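# Place the sponge inside the child's toy box

## Task

Pick up the sponge and leave it sitting inside the daughter's toy box, with everything still on the table.

## Robot and tools

Robot: two six-joint arms, left_arm and right_arm, each ending in a two-finger parallel gripper carrying a wrist camera. Fixed cameras cam_high and cam_low sit on a stand behind the arms. The wrist cameras are cam_left_wrist and cam_right_wrist. All images are 504x504.

Frames: the scene frame has its origin at table-top height, halfway between the nominal arm bases. +z is up, +x points out over the table, and left_arm is on the +y side. Left and right here do not match image sides. Calibrated bases: left_arm at (-0.013, +0.338, +0.030) m, right_arm at (+0.034, -0.262, +0.047) m, both nearly unrotated. Each arm's end_effector_position (metres) and end_effector_quat_wxyz are reported in that arm's own base frame and may be off by a few cm, more at long reach. Fixed cameras and the table use the scene frame. The reported point lies midway between the finger pads, about 1 cm short of the tips. The fingers point along the gripper's +z axis and close along its y axis.

Joint order: for every arm, in rows and in result lists, the order is shoulder (joint2), elbow (joint3), waist (joint1), wrist pitch (joint4), wrist yaw (joint5), wrist roll (joint6), then the gripper. Stated ranges in rad: waist -2.618 to 3.054, shoulder 0 to 3.142, elbow 0 to 3.142, wrist pitch -1.571 to 1.571, wrist yaw -1.571 to 1.571, wrist roll -2.094 to 2.094. Real ends can differ by up to 0.059 rad.

A row: one flat list of 14 numbers, each in [-1, 1]. Positions 1-6 are left_arm joint offsets, 7 is left opening, 8-13 are right_arm joint offsets, and 14 is right opening. Both arms always appear. The joint numbers are offsets, not poses. They count from the Joint targets shown in the latest result, as they were when the action began, and not from the previous row. Scale: 1.0 equals 2.224 rad for shoulder, elbow and waist, and 8.485 rad for the three wrist joints. Example: 0.045 on the shoulder is about 0.1 rad. The opening is absolute, from +1 (fully open, pads 0.094 m apart) to -1 (closed). To leave a gripper unchanged, resend its current command, because 0 is itself a command (half open). An action asking a joint more than 0.059 rad beyond its range is refused for both arms.

execute_actions(actions, cameras): actions is a list of actions. Each action is a list of up to 15 rows, and each row is one 1/30 s step. A short action repeats its last row until 15 steps have passed. Images are returned only for an empty actions list or when cameras asks for them (names, ["all"], or []). An unknown camera name invalidates the call.

move(target, speed, blend, opening_speed, grip_force, blocking, cameras): target is one 14-number row or a list of up to 15 rows. Each row is laid out as above, and every row's offsets count from the same starting Joint targets, not from the previous row. Joints travel together toward the target, so the hand follows a curve. Nothing is avoided on the way, including the other arm. speed is in rad/s for the joint with the longest travel (0.01 to 12.57, default 0.5), as one value or one per target. blend is in rad (default 0 means stop at each target). opening_speed sets the gripper rate in scale units per second, 0.2 or more, and is useful for closing gently. grip_force is the newtons per pad, 10 to 50, given once or one per arm. It persists, and low values close slowly. blocking=false returns after about 0.5 s while motion continues. The result adds a move: line with done, off_target, moving, held or fault, plus limits=held if steps were withheld. Done does not mean contact is absent.

wait(seconds 0-10) holds commands while time passes. stop brakes a running move. zoom_image(camera, region=[x0,y0,x1,y1] pixels, top-left origin, at most 504 each way) enlarges the newest image of that camera. read_manual gives licence texts only. finished_scene(scene=1) ends the scene for good.

Results: Joint positions, velocities and targets are listed per arm in rad or rad/s, with the finger gap last in m. Joint targets are the base for your next offsets. grip_measured is the finger opening on the command scale. It reads slightly wide when empty and below the part's width under squeeze. grip_effort_nm is the gripper motor effort (negative means closing) and can also look high when the fingers merely hit a stop. Joint torques wrap at ±28 N m. 'joint sent to its limit' and 'joint command not followed' mean a target was clipped. Each step a target can lead its measured angle by at most 0.339 rad (big joints) or 2.2 rad (wrist), and a target placing the hand over 200 mm away is scaled back.

Cautions: do not let the sponge or anything else drop far or leave the table. Avoid fast impacts on the table, fixtures or heavy items. Never let the arms or grippers squeeze each other, and keep strain off the wrist camera cables. An arm blocked by something keeps pushing. Command its targets back past its measured positions. Holding loads or straining heats motors: MOTOR HOT appears at 75 °C, a forced fold at 90 °C, and collapse at 100 °C. Loose objects may be nudged at times, so check the sponge's position before finishing.

Each tool is called after "Request:" as name(argument=value, ...) on one line, values as JSON.

## Session

Request:
execute_actions(actions=[], cameras=["all"])

Scene clock: 0.00 s.
left_arm: end_effector_position=(+0.4102, -0.0002, +0.1177) grip_measured=+1.000 grip_effort_nm=n/a end_effector_quat_wxyz=(+0.596, +0.017, +0.803, -0.008) | right_arm: end_effector_position=(+0.3868, -0.0690, +0.1338) grip_measured=+1.000 grip_effort_nm=n/a end_effector_quat_wxyz=(+0.612, +0.180, +0.757, -0.142)
Joint names: [shoulder, elbow, waist, wrist pitch, wrist yaw, wrist roll]
Joint positions: left_arm=[1.521 0.416 0.021 0.811 0.054 0.024 0.094] | right_arm=[1.489 0.378 0.037 0.869 0.485 0.12 0.094]
Joint velocities: within noise
Joint torques (N m): no reading
Motor temperatures (°C): left_arm=[40 50 33 44 34 35 32] | right_arm=[45 52 35 41 29 30 32]
Heat: left arm: 50 °C; right arm: 52 °C.
Joint targets: left_arm=[1.515 0.421 0.021 0.808 0.055 0.024] | right_arm=[1.483 0.385 0.037 0.868 0.488 0.120]
Tool commands: left_gripper/opening=+1.0 right_gripper/opening=+1.0

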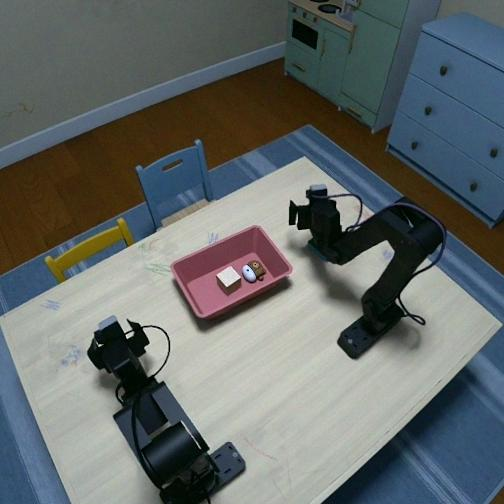

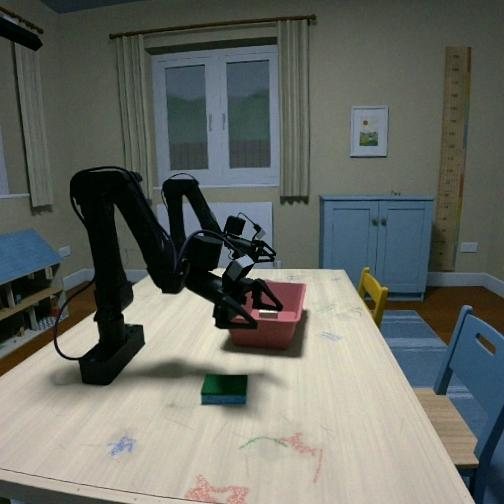

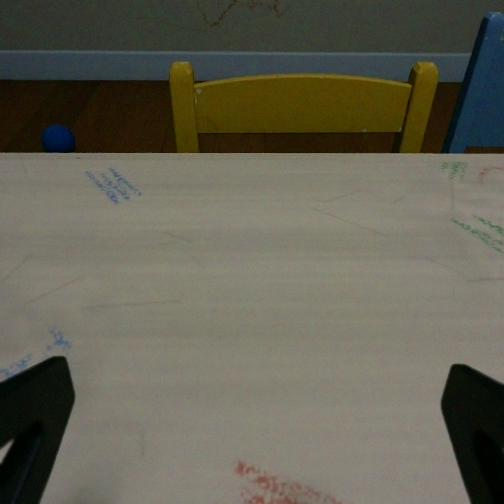

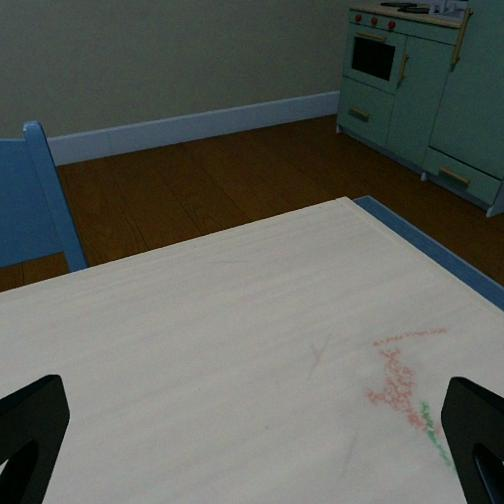

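Request:
zoom_image(camera="cam_high", region=[150, 160, 450, 370])

Request:
zoom_image(camera="cam_low", region=[60, 160, 400, 500])

Scaled by 1.680 from the camera's 504x504 image, which has a finer 720x720 frame.

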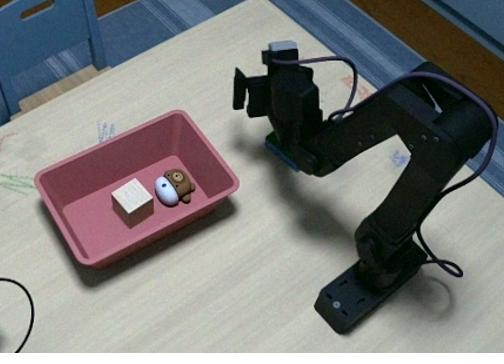

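Scaled by 1.482 from the camera's 504x504 image, which has a finer 720x720 frame.

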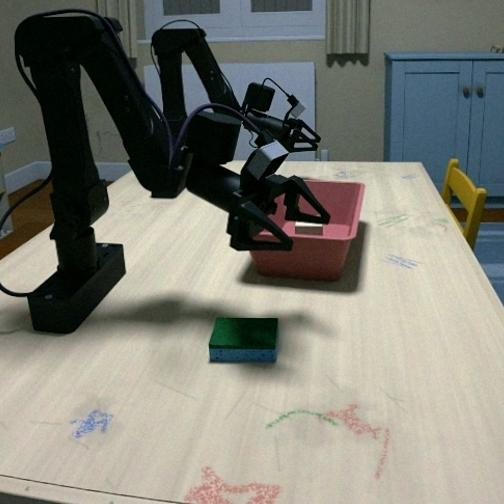

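Request:
move(target=[0,0,0,0,0,0,1, 0.2230,0.5958,-0.2005,-0.2557,-0.0575,-0.0623,1], speed=1.0, cameras=["all"])

Scene clock: 173.27 s.
left_arm: end_effector_position=(+0.4102, -0.0002, +0.1177) grip_measured=+1.000 grip_effort_nm=-0.02 end_effector_quat_wxyz=(+0.596, +0.017, +0.803, -0.008) | right_arm: end_effector_position=(+0.3401, -0.1474, +0.1021) grip_measured=+1.000 grip_effort_nm=0.00 end_effector_quat_wxyz=(-0.005, +0.004, +1.000, -0.003)
Joint names: [shoulder, elbow, waist, wrist pitch, wrist yaw, wrist roll]
Joint positions: left_arm=[1.521 0.416 0.021 0.811 0.054 0.024 0.094] | right_arm=[1.96 1.68 -0.407 -1.296 0.01 -0.398 0.094]
Joint torques (N m): left_arm=[-5.3 5.83 0.23 2.02 -0.02 -0.03] | right_arm=[-8.34 7.95 -0.24 0.31 -0.11 -0.1]
Motor temperatures (°C): left_arm=[39 48 33 51 32 34 31] | right_arm=[43 54 35 46 29 30 31]
Heat: left arm: 51 °C; right arm: 54 °C.
Joint targets: left_arm=[1.515 0.421 0.021 0.808 0.055 0.024] | right_arm=[1.978 1.710 -0.409 -1.302 0.000 -0.408]
move: done

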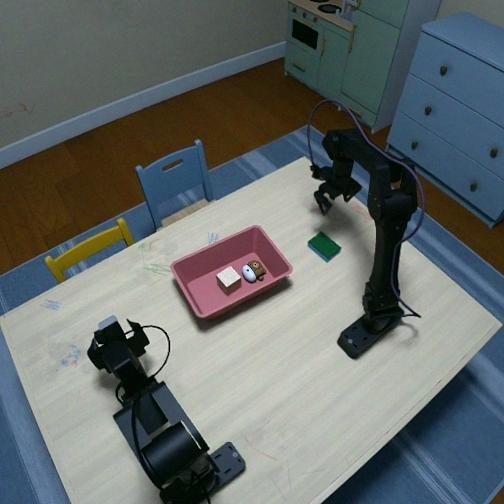

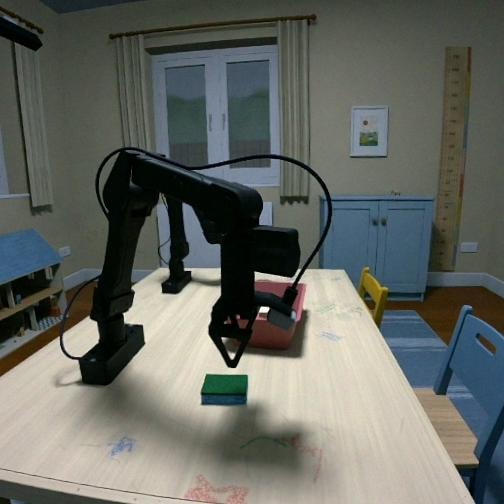

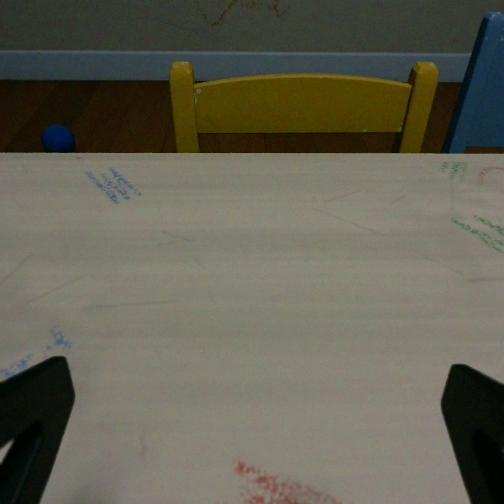

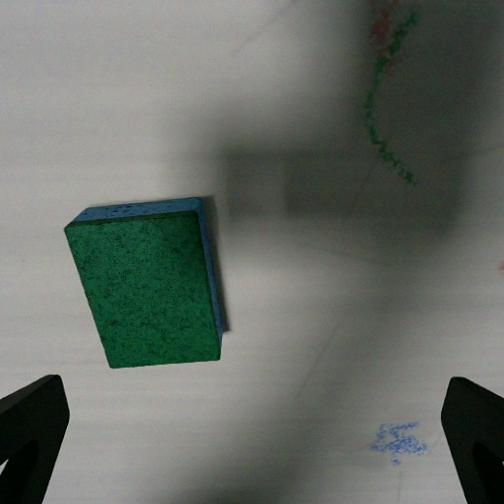

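Request:
move(target=[0,0,0,0,0,0,1, -0.0958,-0.2136,0.0517,0.0316,-0.0012,0.0012,1], speed=0.6, cameras=["cam_high","cam_low","cam_right_wrist"])

Scene clock: 253.50 s.
left_arm: end_effector_position=(+0.4102, -0.0002, +0.1177) grip_measured=+1.000 grip_effort_nm=-0.02 end_effector_quat_wxyz=(+0.596, +0.017, +0.803, -0.008) | right_arm: end_effector_position=(+0.2986, -0.0912, +0.0476) grip_measured=+1.000 grip_effort_nm=0.01 end_effector_quat_wxyz=(-0.013, -0.049, +0.999, +0.005)
Joint names: [shoulder, elbow, waist, wrist pitch, wrist yaw, wrist roll]
Joint positions: left_arm=[1.521 0.416 0.021 0.811 0.054 0.024 0.094] | right_arm=[1.798 1.245 -0.3 -1.046 -0.001 -0.398 0.094]
Joint torques (N m): left_arm=[-4.92 5.82 0.1 1.99 0.03 0.01] | right_arm=[-10.99 4.52 0.46 0.48 -0.11 0]
Motor temperatures (°C): left_arm=[38 46 32 52 31 34 31] | right_arm=[43 58 34 39 29 30 31]
Heat: left arm: 52 °C; right arm: 58 °C.
Joint targets: left_arm=[1.515 0.421 0.021 0.808 0.055 0.024] | right_arm=[1.766 1.235 -0.294 -1.034 -0.010 -0.398]
move: done
Images, in order (width x height): cam_high 504x504, cam_low 504x504, cam_right_wrist 504x504.

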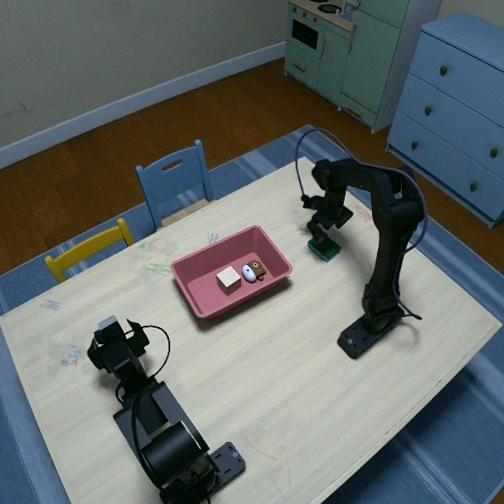

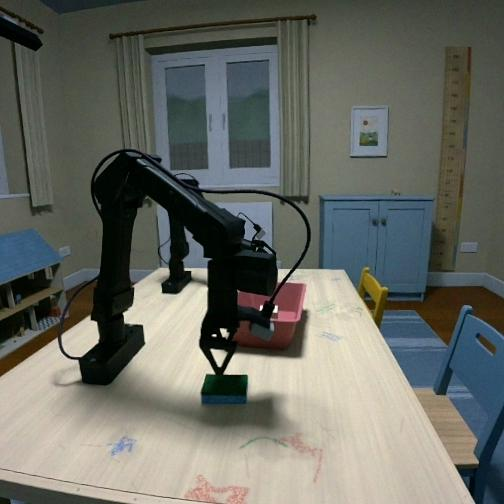

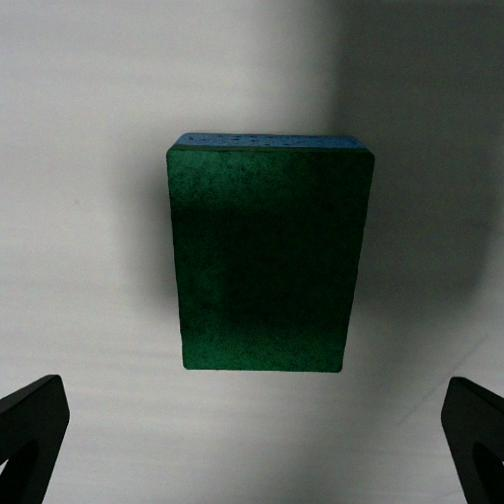

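Request:
move(target=[0,0,0,0,0,0,1, 0.0324,-0.0612,-0.0101,0.0226,0.0006,-0.0002,1], speed=0.3, cameras=["cam_low","cam_right_wrist"])

Scene clock: 306.63 s.
left_arm: end_effector_position=(+0.4102, -0.0002, +0.1177) grip_measured=+1.000 grip_effort_nm=-0.02 end_effector_quat_wxyz=(+0.596, +0.017, +0.803, -0.008) | right_arm: end_effector_position=(+0.2955, -0.0933, +0.0074) grip_measured=+1.000 grip_effort_nm=0.01 end_effector_quat_wxyz=(-0.001, -0.044, +0.999, +0.001)
Joint names: [shoulder, elbow, waist, wrist pitch, wrist yaw, wrist roll]
Joint positions: left_arm=[1.521 0.416 0.021 0.811 0.054 0.024 0.094] | right_arm=[1.826 1.108 -0.31 -0.854 -0.001 -0.398 0.094]
Joint torques (N m): left_arm=[-5.15 5.74 -0.06 2.02 0.06 -0.02] | right_arm=[-7.08 4.29 -0.65 0.54 -0.05 -0.02]
Motor temperatures (°C): left_arm=[38 46 32 52 31 33 31] | right_arm=[45 55 34 37 29 30 31]
Heat: left arm: 52 °C; right arm: 55 °C.
Joint targets: left_arm=[1.515 0.421 0.021 0.808 0.055 0.024] | right_arm=[1.838 1.099 -0.317 -0.842 -0.005 -0.400]
move: done
Images, in order (width x height): cam_low 504x504, cam_right_wrist 504x504.

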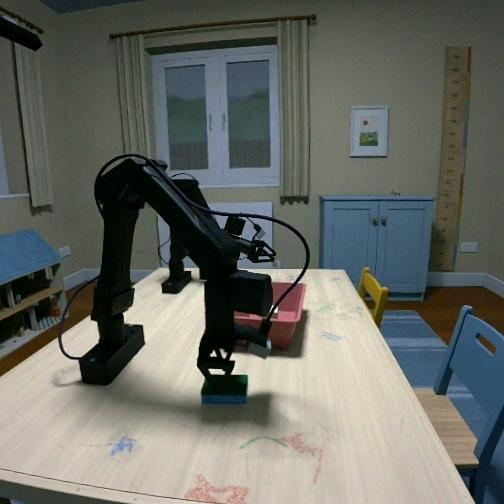

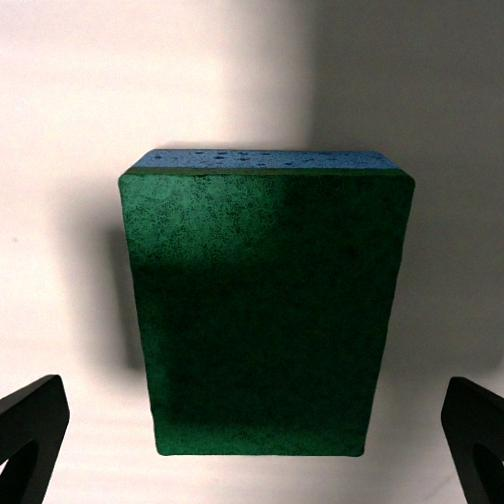

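Request:
move(target=[0,0,0,0,0,0,1, 0.0319,-0.0310,-0.0021,0.0167,0,0,1], speed=0.15, cameras=["cam_low","cam_right_wrist"])

Scene clock: 348.17 s.
left_arm: end_effector_position=(+0.4102, -0.0002, +0.1177) grip_measured=+1.000 grip_effort_nm=-0.02 end_effector_quat_wxyz=(+0.596, +0.017, +0.803, -0.008) | right_arm: end_effector_position=(+0.2962, -0.0948, -0.0267) grip_measured=+1.000 grip_effort_nm=0.00 end_effector_quat_wxyz=(+0.002, -0.043, +0.999, +0.000)
Joint names: [shoulder, elbow, waist, wrist pitch, wrist yaw, wrist roll]
Joint positions: left_arm=[1.521 0.416 0.021 0.811 0.054 0.024 0.094] | right_arm=[1.894 1.041 -0.313 -0.713 -0.001 -0.398 0.094]
Joint torques (N m): left_arm=[-5 5.87 0.17 2.01 -0.03 -0.06] | right_arm=[-7.02 3.78 -0.73 0.56 -0.05 -0.01]
Heat: left arm: 52 °C; right arm: 54 °C.
Joint targets: left_arm=[1.515 0.421 0.021 0.808 0.055 0.024] | right_arm=[1.909 1.030 -0.321 -0.700 -0.005 -0.400]
move: done
Images, in order (width x height): cam_low 504x504, cam_right_wrist 504x504.

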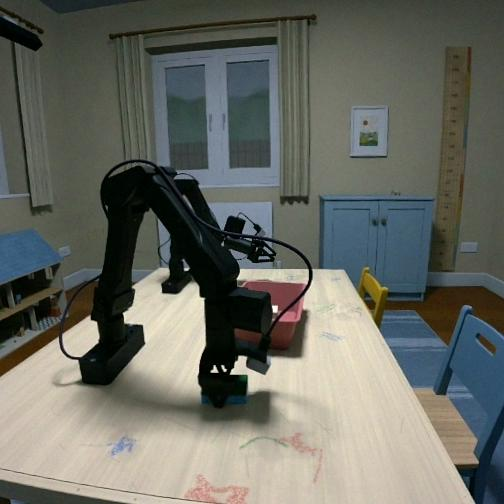

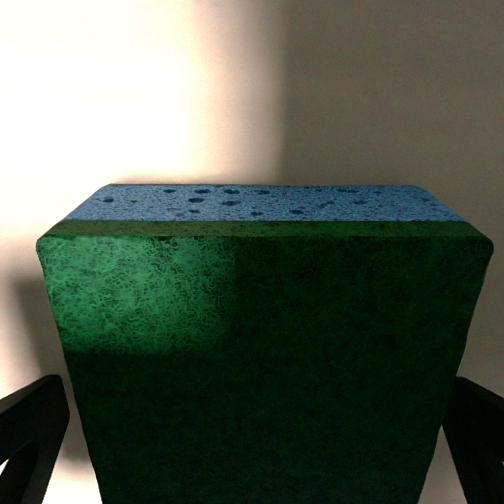

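Request:
zoom_image(camera="cam_low", region=[160, 320, 300, 430])

Request:
zoom_image(camera="cam_right_wrist", region=[0, 180, 504, 504])

Scaled by 3.600 from the camera's 504x504 image, which has a finer 720x720 frame.

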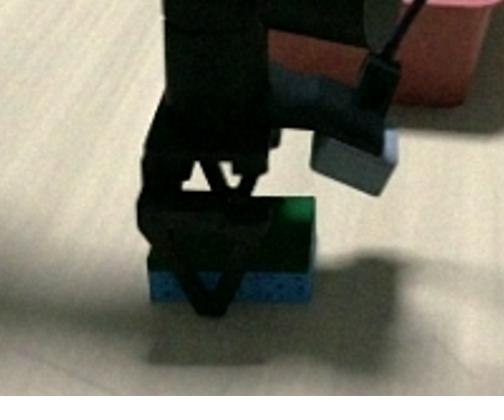

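Scaled by 1.000.

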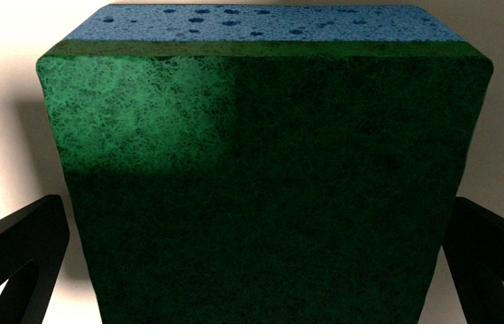

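Request:
move(target=[0,0,0,0,0,0,1, 0,0,0,0,0,0,0.22], grip_force=[50, 20], cameras=["cam_low","cam_right_wrist"])

Scene clock: 378.77 s.
left_arm: end_effector_position=(+0.4102, -0.0002, +0.1177) grip_measured=+1.000 grip_effort_nm=-0.02 end_effector_quat_wxyz=(+0.596, +0.017, +0.803, -0.008) | right_arm: end_effector_position=(+0.2963, -0.0948, -0.0267) grip_measured=+0.379 grip_effort_nm=-0.46 end_effector_quat_wxyz=(+0.002, -0.043, +0.999, +0.000)
Joint names: [shoulder, elbow, waist, wrist pitch, wrist yaw, wrist roll]
Joint positions: left_arm=[1.521 0.416 0.021 0.811 0.054 0.024 0.094] | right_arm=[1.894 1.041 -0.313 -0.713 -0.001 -0.398 0.065]
Joint torques (N m): left_arm=[-4.98 5.83 0.01 2.02 0 -0.02] | right_arm=[-7.02 3.78 -0.72 0.55 -0.05 -0.02]
Heat: left arm: 52 °C; right arm: 54 °C.
Joint targets: left_arm=[1.515 0.421 0.021 0.808 0.055 0.024] | right_arm=[1.909 1.030 -0.321 -0.700 -0.005 -0.400]
grip_force (N): 50, 20
move: done
Images, in order (width x height): cam_low 504x504, cam_right_wrist 504x504.

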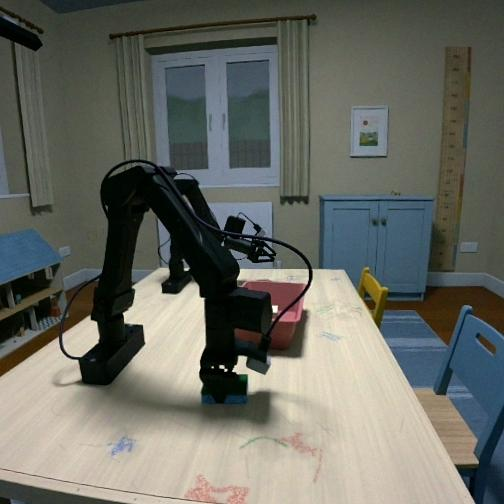

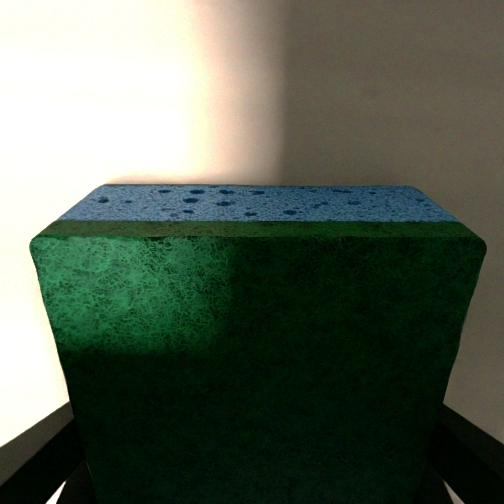

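Request:
zoom_image(camera="cam_low", region=[60, 260, 320, 430])

Request:
execute_actions(actions=[], cameras=["cam_high"])

Request:
zoom_image(camera="cam_high", region=[150, 190, 430, 370])

Scaled by 1.938 from the camera's 504x504 image, which has a finer 720x720 frame.

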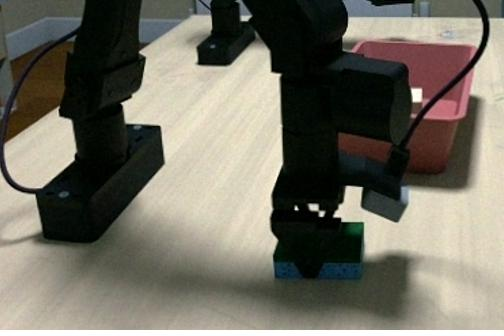

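Scene clock: 406.60 s.
left_arm: end_effector_position=(+0.4102, -0.0002, +0.1177) grip_measured=+1.000 grip_effort_nm=-0.02 end_effector_quat_wxyz=(+0.596, +0.017, +0.803, -0.008) | right_arm: end_effector_position=(+0.2963, -0.0948, -0.0267) grip_measured=+0.379 grip_effort_nm=-0.47 end_effector_quat_wxyz=(+0.002, -0.043, +0.999, +0.000)
Joint names: [shoulder, elbow, waist, wrist pitch, wrist yaw, wrist roll]
Joint positions: left_arm=[1.521 0.416 0.021 0.811 0.054 0.024 0.094] | right_arm=[1.894 1.041 -0.313 -0.713 -0.001 -0.398 0.065]
Joint velocities: within noise
Joint torques (N m): left_arm=[-5.14 5.89 0.12 2.03 0.03 -0.02] | right_arm=[-7.02 3.79 -0.72 0.56 -0.05 -0.01]
Motor temperatures (°C): left_arm=[37 44 32 52 31 33 31] | right_arm=[43 53 34 35 29 30 31]
Heat: left arm: 52 °C; right arm: 53 °C.
Joint targets: left_arm=[1.515 0.421 0.021 0.808 0.055 0.024] | right_arm=[1.909 1.030 -0.321 -0.700 -0.005 -0.400]
Tool commands: left_gripper/opening=+1.0 right_gripper/opening=+0.22
grip_force (N): 50, 20
Images, in order (width x height): cam_high 504x504.

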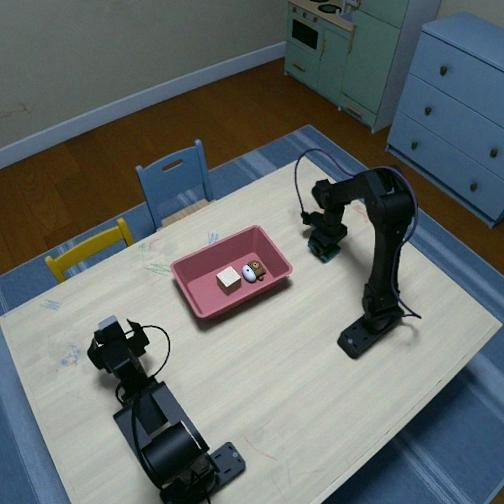

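Scaled by 1.800 from the camera's 504x504 image, which has a finer 720x720 frame.

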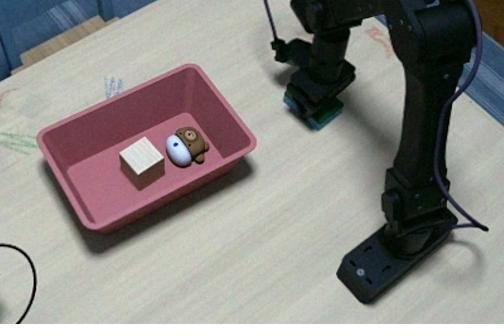

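Request:
move(target=[[0,0,0,0,0,0,1, -0.0697,0.0877,0.0013,-0.0395,0,0,0.22],[0,0,0,0,0,0,1, -0.1817,0.2518,0.3332,-0.0698,0,0.0471,0.22]], speed=[0.35, 0.6], blend=[0.08, 0], cameras=["all"])

Scene clock: 529.23 s.
left_arm: end_effector_position=(+0.4102, -0.0002, +0.1177) grip_measured=+1.000 grip_effort_nm=-0.02 end_effector_quat_wxyz=(+0.596, +0.017, +0.803, -0.008) | right_arm: end_effector_position=(+0.3001, +0.1366, +0.2156) grip_measured=+0.379 grip_effort_nm=-0.47 end_effector_quat_wxyz=(+0.159, -0.212, +0.964, +0.036)
Joint names: [shoulder, elbow, waist, wrist pitch, wrist yaw, wrist roll]
Joint positions: left_arm=[1.521 0.416 0.021 0.811 0.054 0.024 0.094] | right_arm=[1.521 1.565 0.421 -1.286 -0.005 -0.011 0.065]
Joint torques (N m): left_arm=[-5.15 5.94 0.17 1.99 0.01 -0.01] | right_arm=[-7.49 7.83 -0.18 0.98 -0.01 0.1]
Heat: left arm: 53 °C; right arm: 53 °C.
Joint targets: left_arm=[1.515 0.421 0.021 0.808 0.055 0.024] | right_arm=[1.504 1.590 0.420 -1.292 -0.005 0.000]
grip_force (N): 50, 20
move: done

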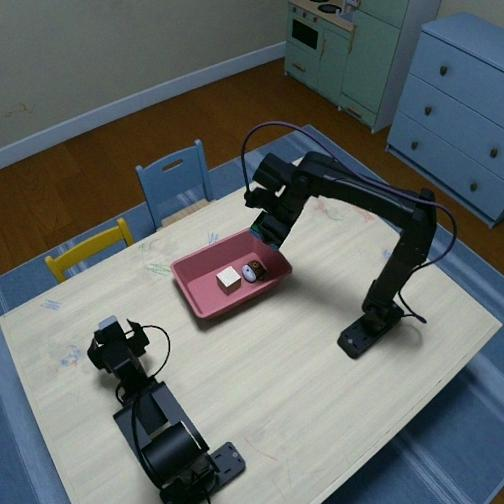

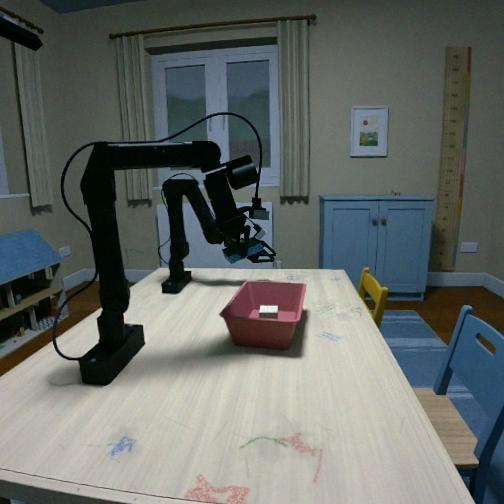

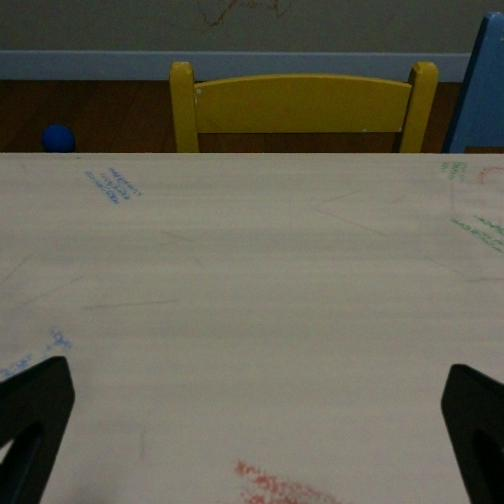

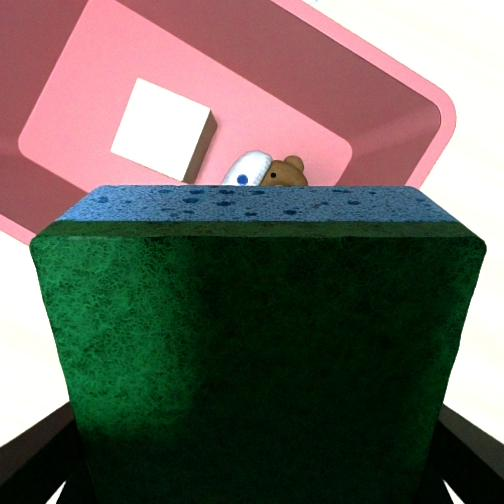

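Request:
zoom_image(camera="cam_right_wrist", region=[0, 0, 504, 260])

Request:
zoom_image(camera="cam_low", region=[200, 220, 340, 370])

Request:
zoom_image(camera="cam_high", region=[160, 190, 310, 340])

Scaled by 1.000.

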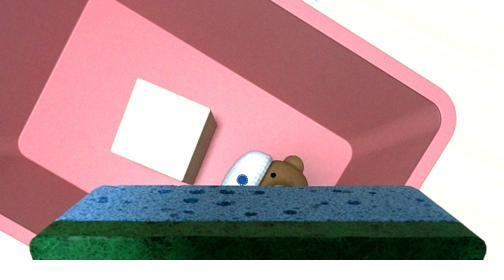

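Scaled by 3.360 from the camera's 504x504 image, which has a finer 720x720 frame.

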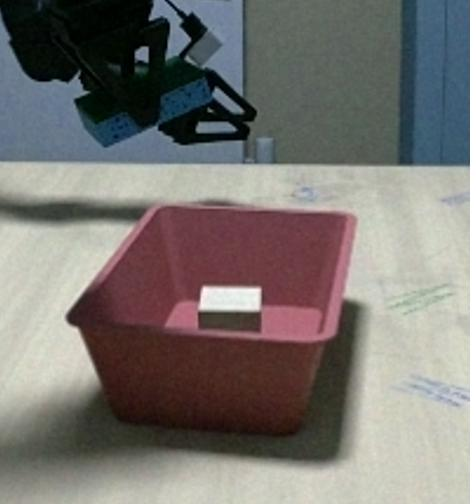

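Scaled by 3.360 from the camera's 504x504 image, which has a finer 720x720 frame.

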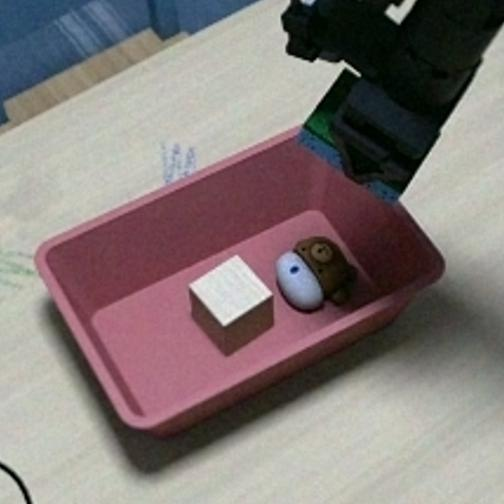

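Request:
move(target=[0,0,0,0,0,0,1, 0.4155,0.3615,0.1475,-0.0200,0.0101,0.0983,0.22], speed=0.5, cameras=["cam_high","cam_low","cam_right_wrist"])

Request:
zoom_image(camera="cam_high", region=[140, 180, 310, 350])

Request:
zoom_image(camera="cam_low", region=[180, 200, 340, 360])

Scene clock: 806.47 s.
left_arm: end_effector_position=(+0.4102, -0.0002, +0.1177) grip_measured=+1.000 grip_effort_nm=-0.02 end_effector_quat_wxyz=(+0.596, +0.017, +0.803, -0.008) | right_arm: end_effector_position=(+0.3601, +0.3197, +0.0921) grip_measured=+0.379 grip_effort_nm=-0.47 end_effector_quat_wxyz=(+0.047, +0.038, +0.998, +0.000)
Joint names: [shoulder, elbow, waist, wrist pitch, wrist yaw, wrist roll]
Joint positions: left_arm=[1.521 0.416 0.021 0.811 0.054 0.024 0.094] | right_arm=[2.414 2.363 0.749 -1.453 0.066 0.823 0.065]
Joint torques (N m): left_arm=[-5.07 5.71 0.01 2 0.05 0.06] | right_arm=[-12.21 7.95 -0.13 0.42 0.21 0.11]
Motor temperatures (°C): left_arm=[36 41 32 53 31 32 31] | right_arm=[42 61 33 34 28 30 31]
Heat: left arm: 53 °C; right arm: 61 °C.
Joint targets: left_arm=[1.515 0.421 0.021 0.808 0.055 0.024] | right_arm=[2.429 2.394 0.748 -1.462 0.081 0.834]
grip_force (N): 50, 20
move: done
Images, in order (width x height): cam_high 504x504, cam_low 504x504, cam_right_wrist 504x504.

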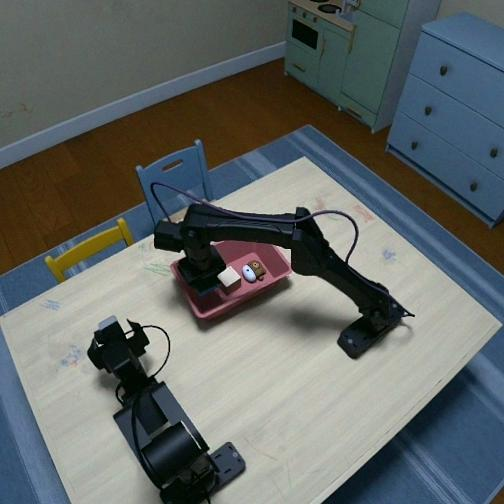

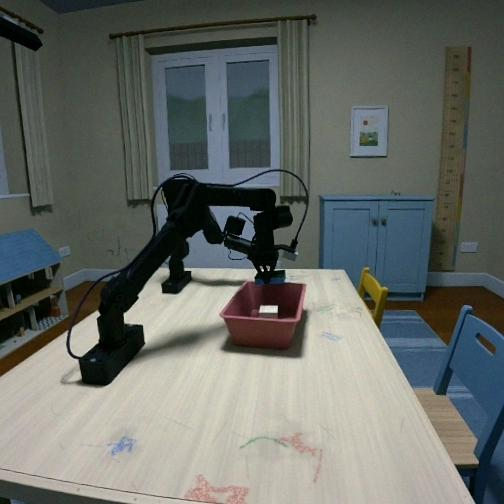

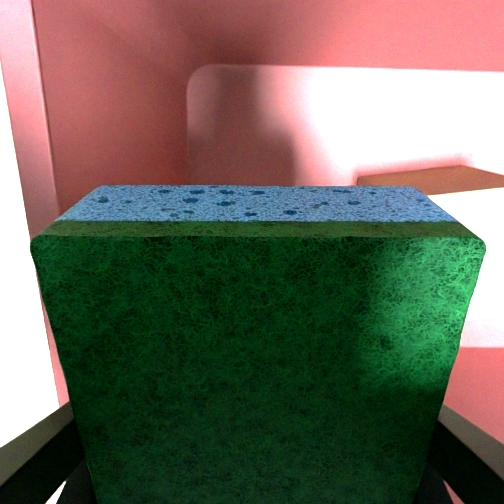

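Scaled by 2.965 from the camera's 504x504 image, which has a finer 720x720 frame.

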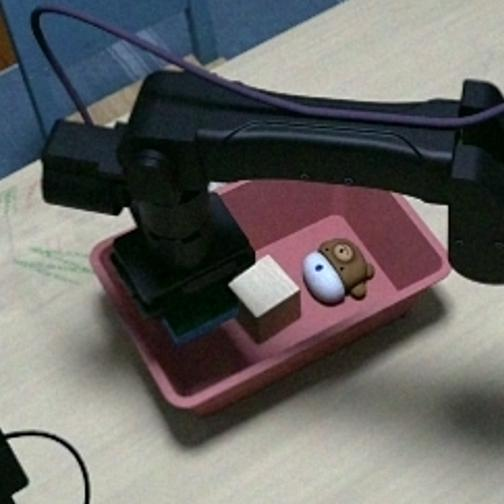

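Scaled by 3.150 from the camera's 504x504 image, which has a finer 720x720 frame.

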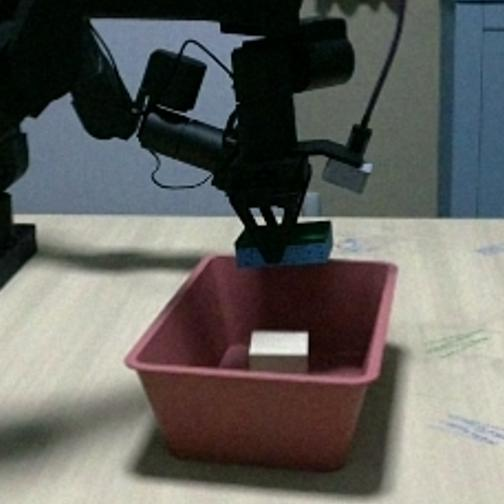

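Request:
zoom_image(camera="cam_right_wrist", region=[0, 0, 504, 420])

Request:
zoom_image(camera="cam_right_wrist", region=[300, 130, 504, 400])

Scaled by 1.000.

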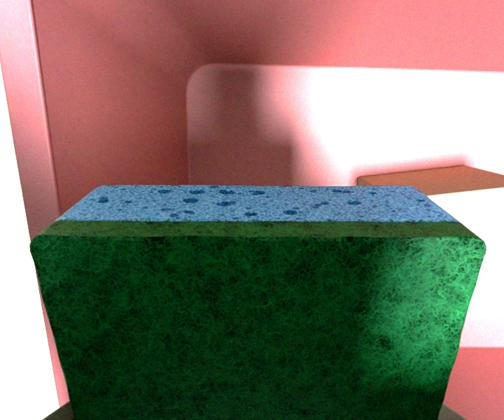

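Scaled by 1.867 from the camera's 504x504 image, which has a finer 720x720 frame.

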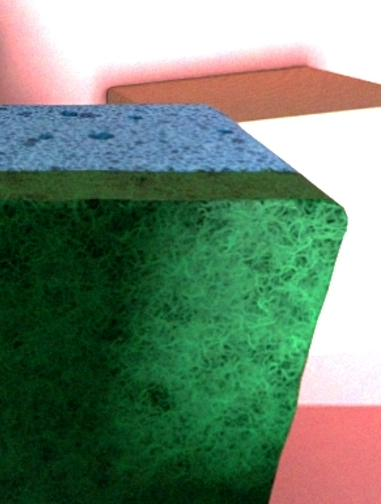

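Request:
move(target=[0,0,0,0,0,0,1, 0,-0.1691,-0.0063,0.0408,0.0004,0,0.22], speed=0.25, cameras=["cam_high","cam_low","cam_right_wrist"])

Request:
zoom_image(camera="cam_high", region=[140, 200, 310, 340])

Request:
zoom_image(camera="cam_low", region=[200, 220, 330, 360])

Scene clock: 942.67 s.
left_arm: end_effector_position=(+0.4102, -0.0002, +0.1177) grip_measured=+1.000 grip_effort_nm=-0.02 end_effector_quat_wxyz=(+0.596, +0.017, +0.803, -0.008) | right_arm: end_effector_position=(+0.3625, +0.3167, +0.0079) grip_measured=+0.379 grip_effort_nm=-0.47 end_effector_quat_wxyz=(+0.045, +0.042, +0.998, -0.004)
Joint names: [shoulder, elbow, waist, wrist pitch, wrist yaw, wrist roll]
Joint positions: left_arm=[1.521 0.416 0.021 0.811 0.054 0.024 0.094] | right_arm=[2.414 2.029 0.742 -1.127 0.069 0.823 0.065]
Joint torques (N m): left_arm=[-5.14 5.71 0.09 1.99 0.01 -0.01] | right_arm=[-12.25 4.79 -0.73 0.62 0.21 0.11]
Motor temperatures (°C): left_arm=[36 40 31 53 31 32 31] | right_arm=[47 60 33 33 29 30 31]
Heat: left arm: 53 °C; right arm: 60 °C.
Joint targets: left_arm=[1.515 0.421 0.021 0.808 0.055 0.024] | right_arm=[2.429 2.017 0.734 -1.116 0.084 0.834]
grip_force (N): 50, 20
move: done
Images, in order (width x height): cam_high 504x504, cam_low 504x504, cam_right_wrist 504x504.

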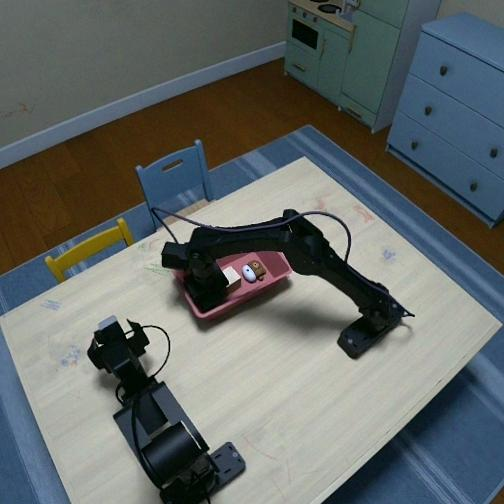

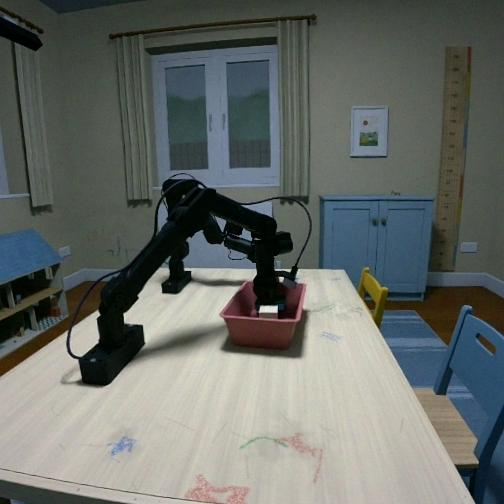

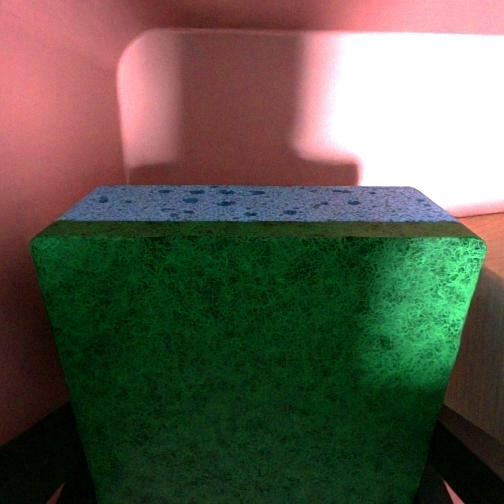

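Scaled by 2.965 from the camera's 504x504 image, which has a finer 720x720 frame.

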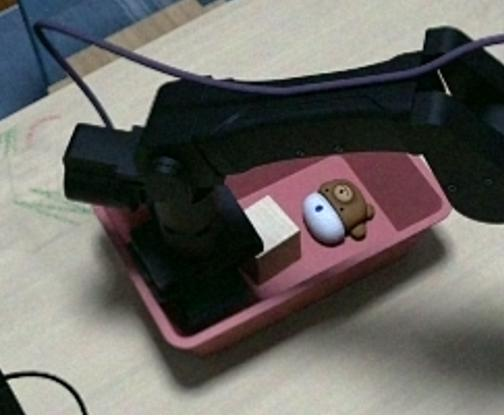

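Scaled by 3.600 from the camera's 504x504 image, which has a finer 720x720 frame.

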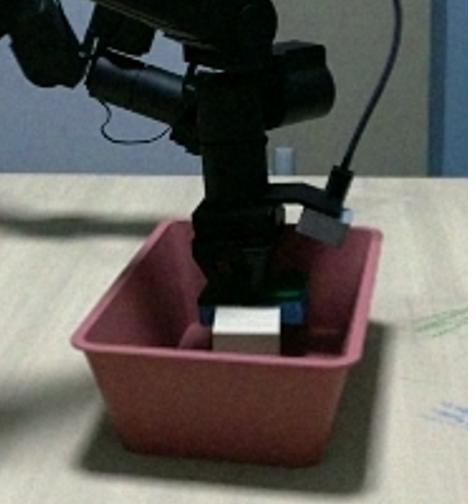

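Request:
move(target=[0,0,0,0,0,0,1, 0.0054,-0.0297,-0.0009,0.01025,0,0,0.22], speed=0.08, cameras=["cam_high","cam_low","cam_right_wrist"])

Request:
zoom_image(camera="cam_low", region=[220, 260, 320, 360])

Request:
zoom_image(camera="cam_high", region=[150, 210, 300, 330])

Scene clock: 973.37 s.
left_arm: end_effector_position=(+0.4102, -0.0002, +0.1177) grip_measured=+1.000 grip_effort_nm=-0.02 end_effector_quat_wxyz=(+0.596, +0.017, +0.803, -0.008) | right_arm: end_effector_position=(+0.3646, +0.3152, -0.0078) grip_measured=+0.379 grip_effort_nm=-0.47 end_effector_quat_wxyz=(+0.051, +0.044, +0.998, +0.000)
Joint names: [shoulder, elbow, waist, wrist pitch, wrist yaw, wrist roll]
Joint positions: left_arm=[1.521 0.416 0.021 0.811 0.054 0.024 0.094] | right_arm=[2.414 1.964 0.738 -1.048 0.071 0.823 0.065]
Joint torques (N m): left_arm=[-5.11 5.85 0.12 2.01 0.01 0.03] | right_arm=[-11.22 4.64 -0.54 0.76 0.18 0.11]
Motor temperatures (°C): left_arm=[36 40 31 53 31 32 31] | right_arm=[48 59 33 33 29 30 31]
Heat: left arm: 53 °C; right arm: 59 °C.
Joint targets: left_arm=[1.515 0.421 0.021 0.808 0.055 0.024] | right_arm=[2.441 1.951 0.732 -1.029 0.084 0.834]
grip_force (N): 50, 20
move: done
Images, in order (width x height): cam_high 504x504, cam_low 504x504, cam_right_wrist 504x504.

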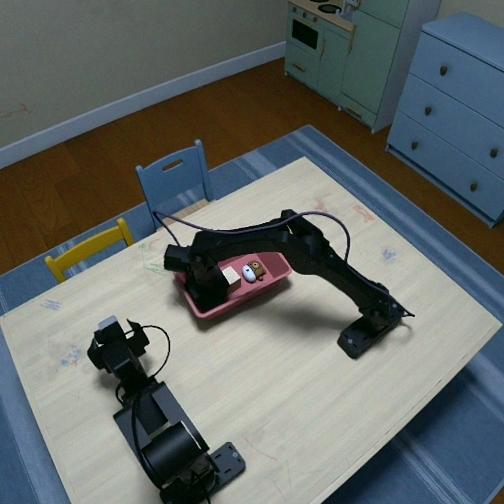

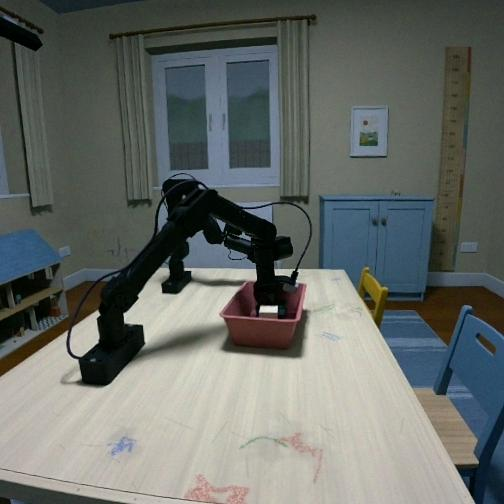

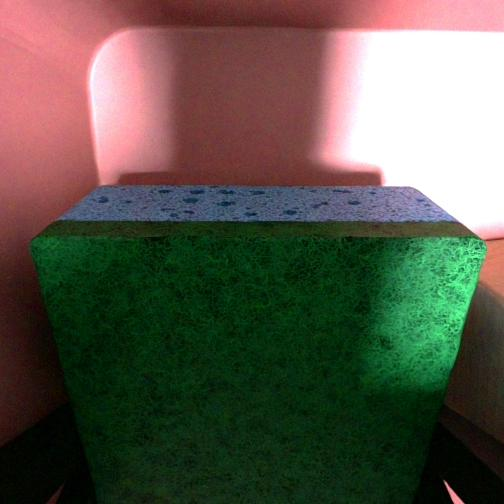

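Scaled by 5.040 from the camera's 504x504 image, which has a finer 720x720 frame.

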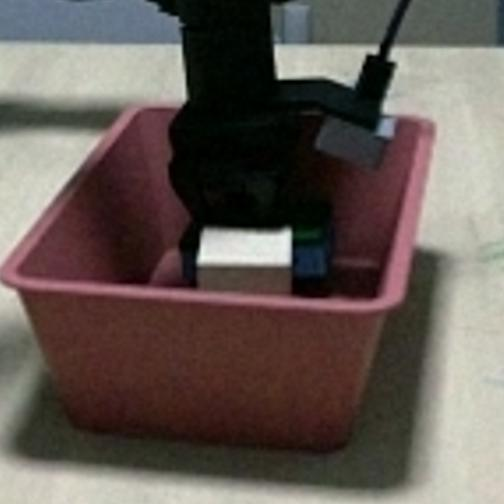

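Scaled by 3.360 from the camera's 504x504 image, which has a finer 720x720 frame.

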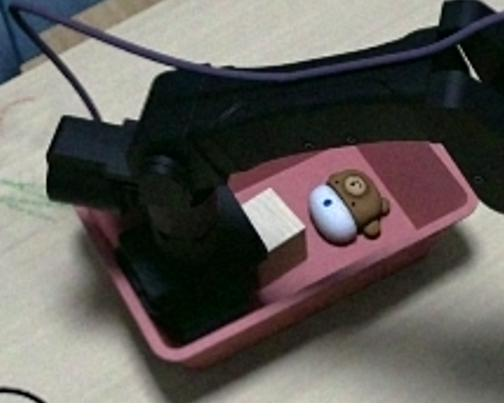

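Request:
move(target=[0,0,0,0,0,0,1, 0.0036,-0.0130,0,0.0027,0,0,0.22], speed=0.05, cameras=["cam_low","cam_right_wrist"])

Request:
zoom_image(camera="cam_right_wrist", region=[0, 100, 504, 300])

Request:
zoom_image(camera="cam_low", region=[220, 260, 320, 360])

Scene clock: 996.47 s.
left_arm: end_effector_position=(+0.4102, -0.0002, +0.1177) grip_measured=+1.000 grip_effort_nm=-0.02 end_effector_quat_wxyz=(+0.596, +0.017, +0.803, -0.008) | right_arm: end_effector_position=(+0.3628, +0.3135, -0.0163) grip_measured=+0.379 grip_effort_nm=-0.47 end_effector_quat_wxyz=(+0.048, +0.044, +0.998, -0.003)
Joint names: [shoulder, elbow, waist, wrist pitch, wrist yaw, wrist roll]
Joint positions: left_arm=[1.521 0.416 0.021 0.811 0.054 0.024 0.094] | right_arm=[2.421 1.942 0.738 -1.028 0.072 0.823 0.065]
Joint torques (N m): left_arm=[-4.97 5.89 0.03 2.01 0.01 0] | right_arm=[-11.07 4.11 -0.54 0.78 0.18 0.11]
Motor temperatures (°C): left_arm=[36 40 31 53 31 32 31] | right_arm=[47 57 33 33 29 30 31]
Heat: left arm: 53 °C; right arm: 57 °C.
Joint targets: left_arm=[1.515 0.421 0.021 0.808 0.055 0.024] | right_arm=[2.449 1.923 0.732 -1.006 0.084 0.834]
grip_force (N): 50, 20
move: done
Images, in order (width x height): cam_low 504x504, cam_right_wrist 504x504.

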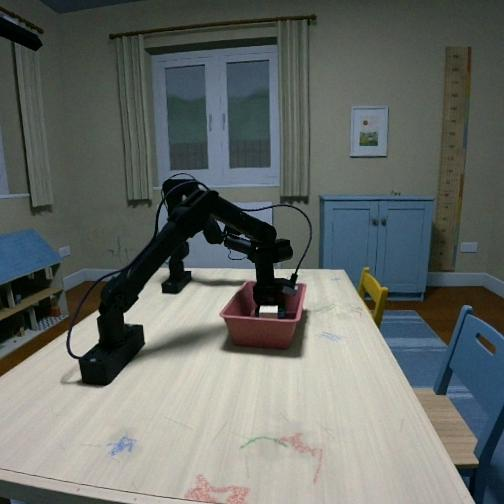

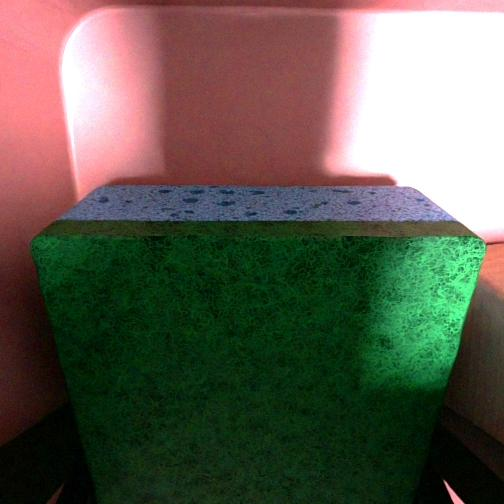

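Scaled by 1.000.

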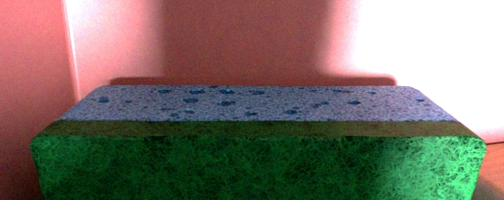

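Scaled by 5.040 from the camera's 504x504 image, which has a finer 720x720 frame.

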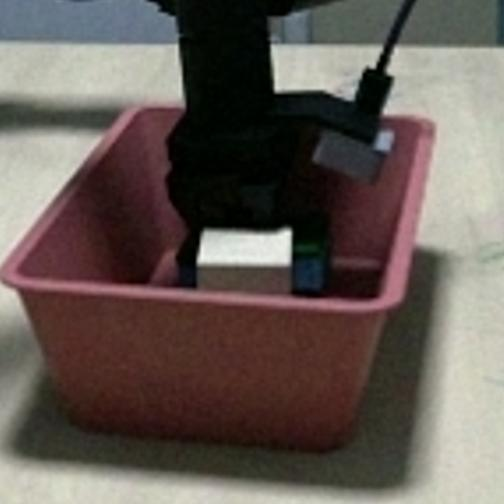

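Request:
move(target=[0,0,0,0,0,0,1, 0,-0.0067,0,0.0015,0,0,0.22], speed=0.05, cameras=["cam_right_wrist"])

Scene clock: 1011.33 s.
left_arm: end_effector_position=(+0.4102, -0.0002, +0.1177) grip_measured=+1.000 grip_effort_nm=-0.02 end_effector_quat_wxyz=(+0.596, +0.017, +0.803, -0.008) | right_arm: end_effector_position=(+0.3629, +0.3136, -0.0174) grip_measured=+0.379 grip_effort_nm=-0.47 end_effector_quat_wxyz=(+0.049, +0.044, +0.998, -0.002)
Joint names: [shoulder, elbow, waist, wrist pitch, wrist yaw, wrist roll]
Joint positions: left_arm=[1.521 0.416 0.021 0.811 0.054 0.024 0.094] | right_arm=[2.421 1.937 0.738 -1.021 0.072 0.823 0.065]
Joint torques (N m): left_arm=[-4.92 5.91 0.16 2 0.02 -0.01] | right_arm=[-11.08 3.38 -0.53 0.86 0.18 0.11]
Motor temperatures (°C): left_arm=[36 40 31 53 31 32 31] | right_arm=[47 56 33 33 29 30 31]
Heat: left arm: 53 °C; right arm: 56 °C.
Joint targets: left_arm=[1.515 0.421 0.021 0.808 0.055 0.024] | right_arm=[2.449 1.908 0.732 -0.993 0.084 0.834]
grip_force (N): 50, 20
move: done
Images, in order (width x height): cam_right_wrist 504x504.

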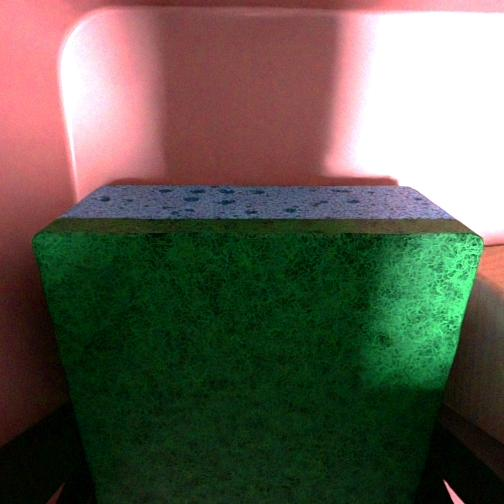

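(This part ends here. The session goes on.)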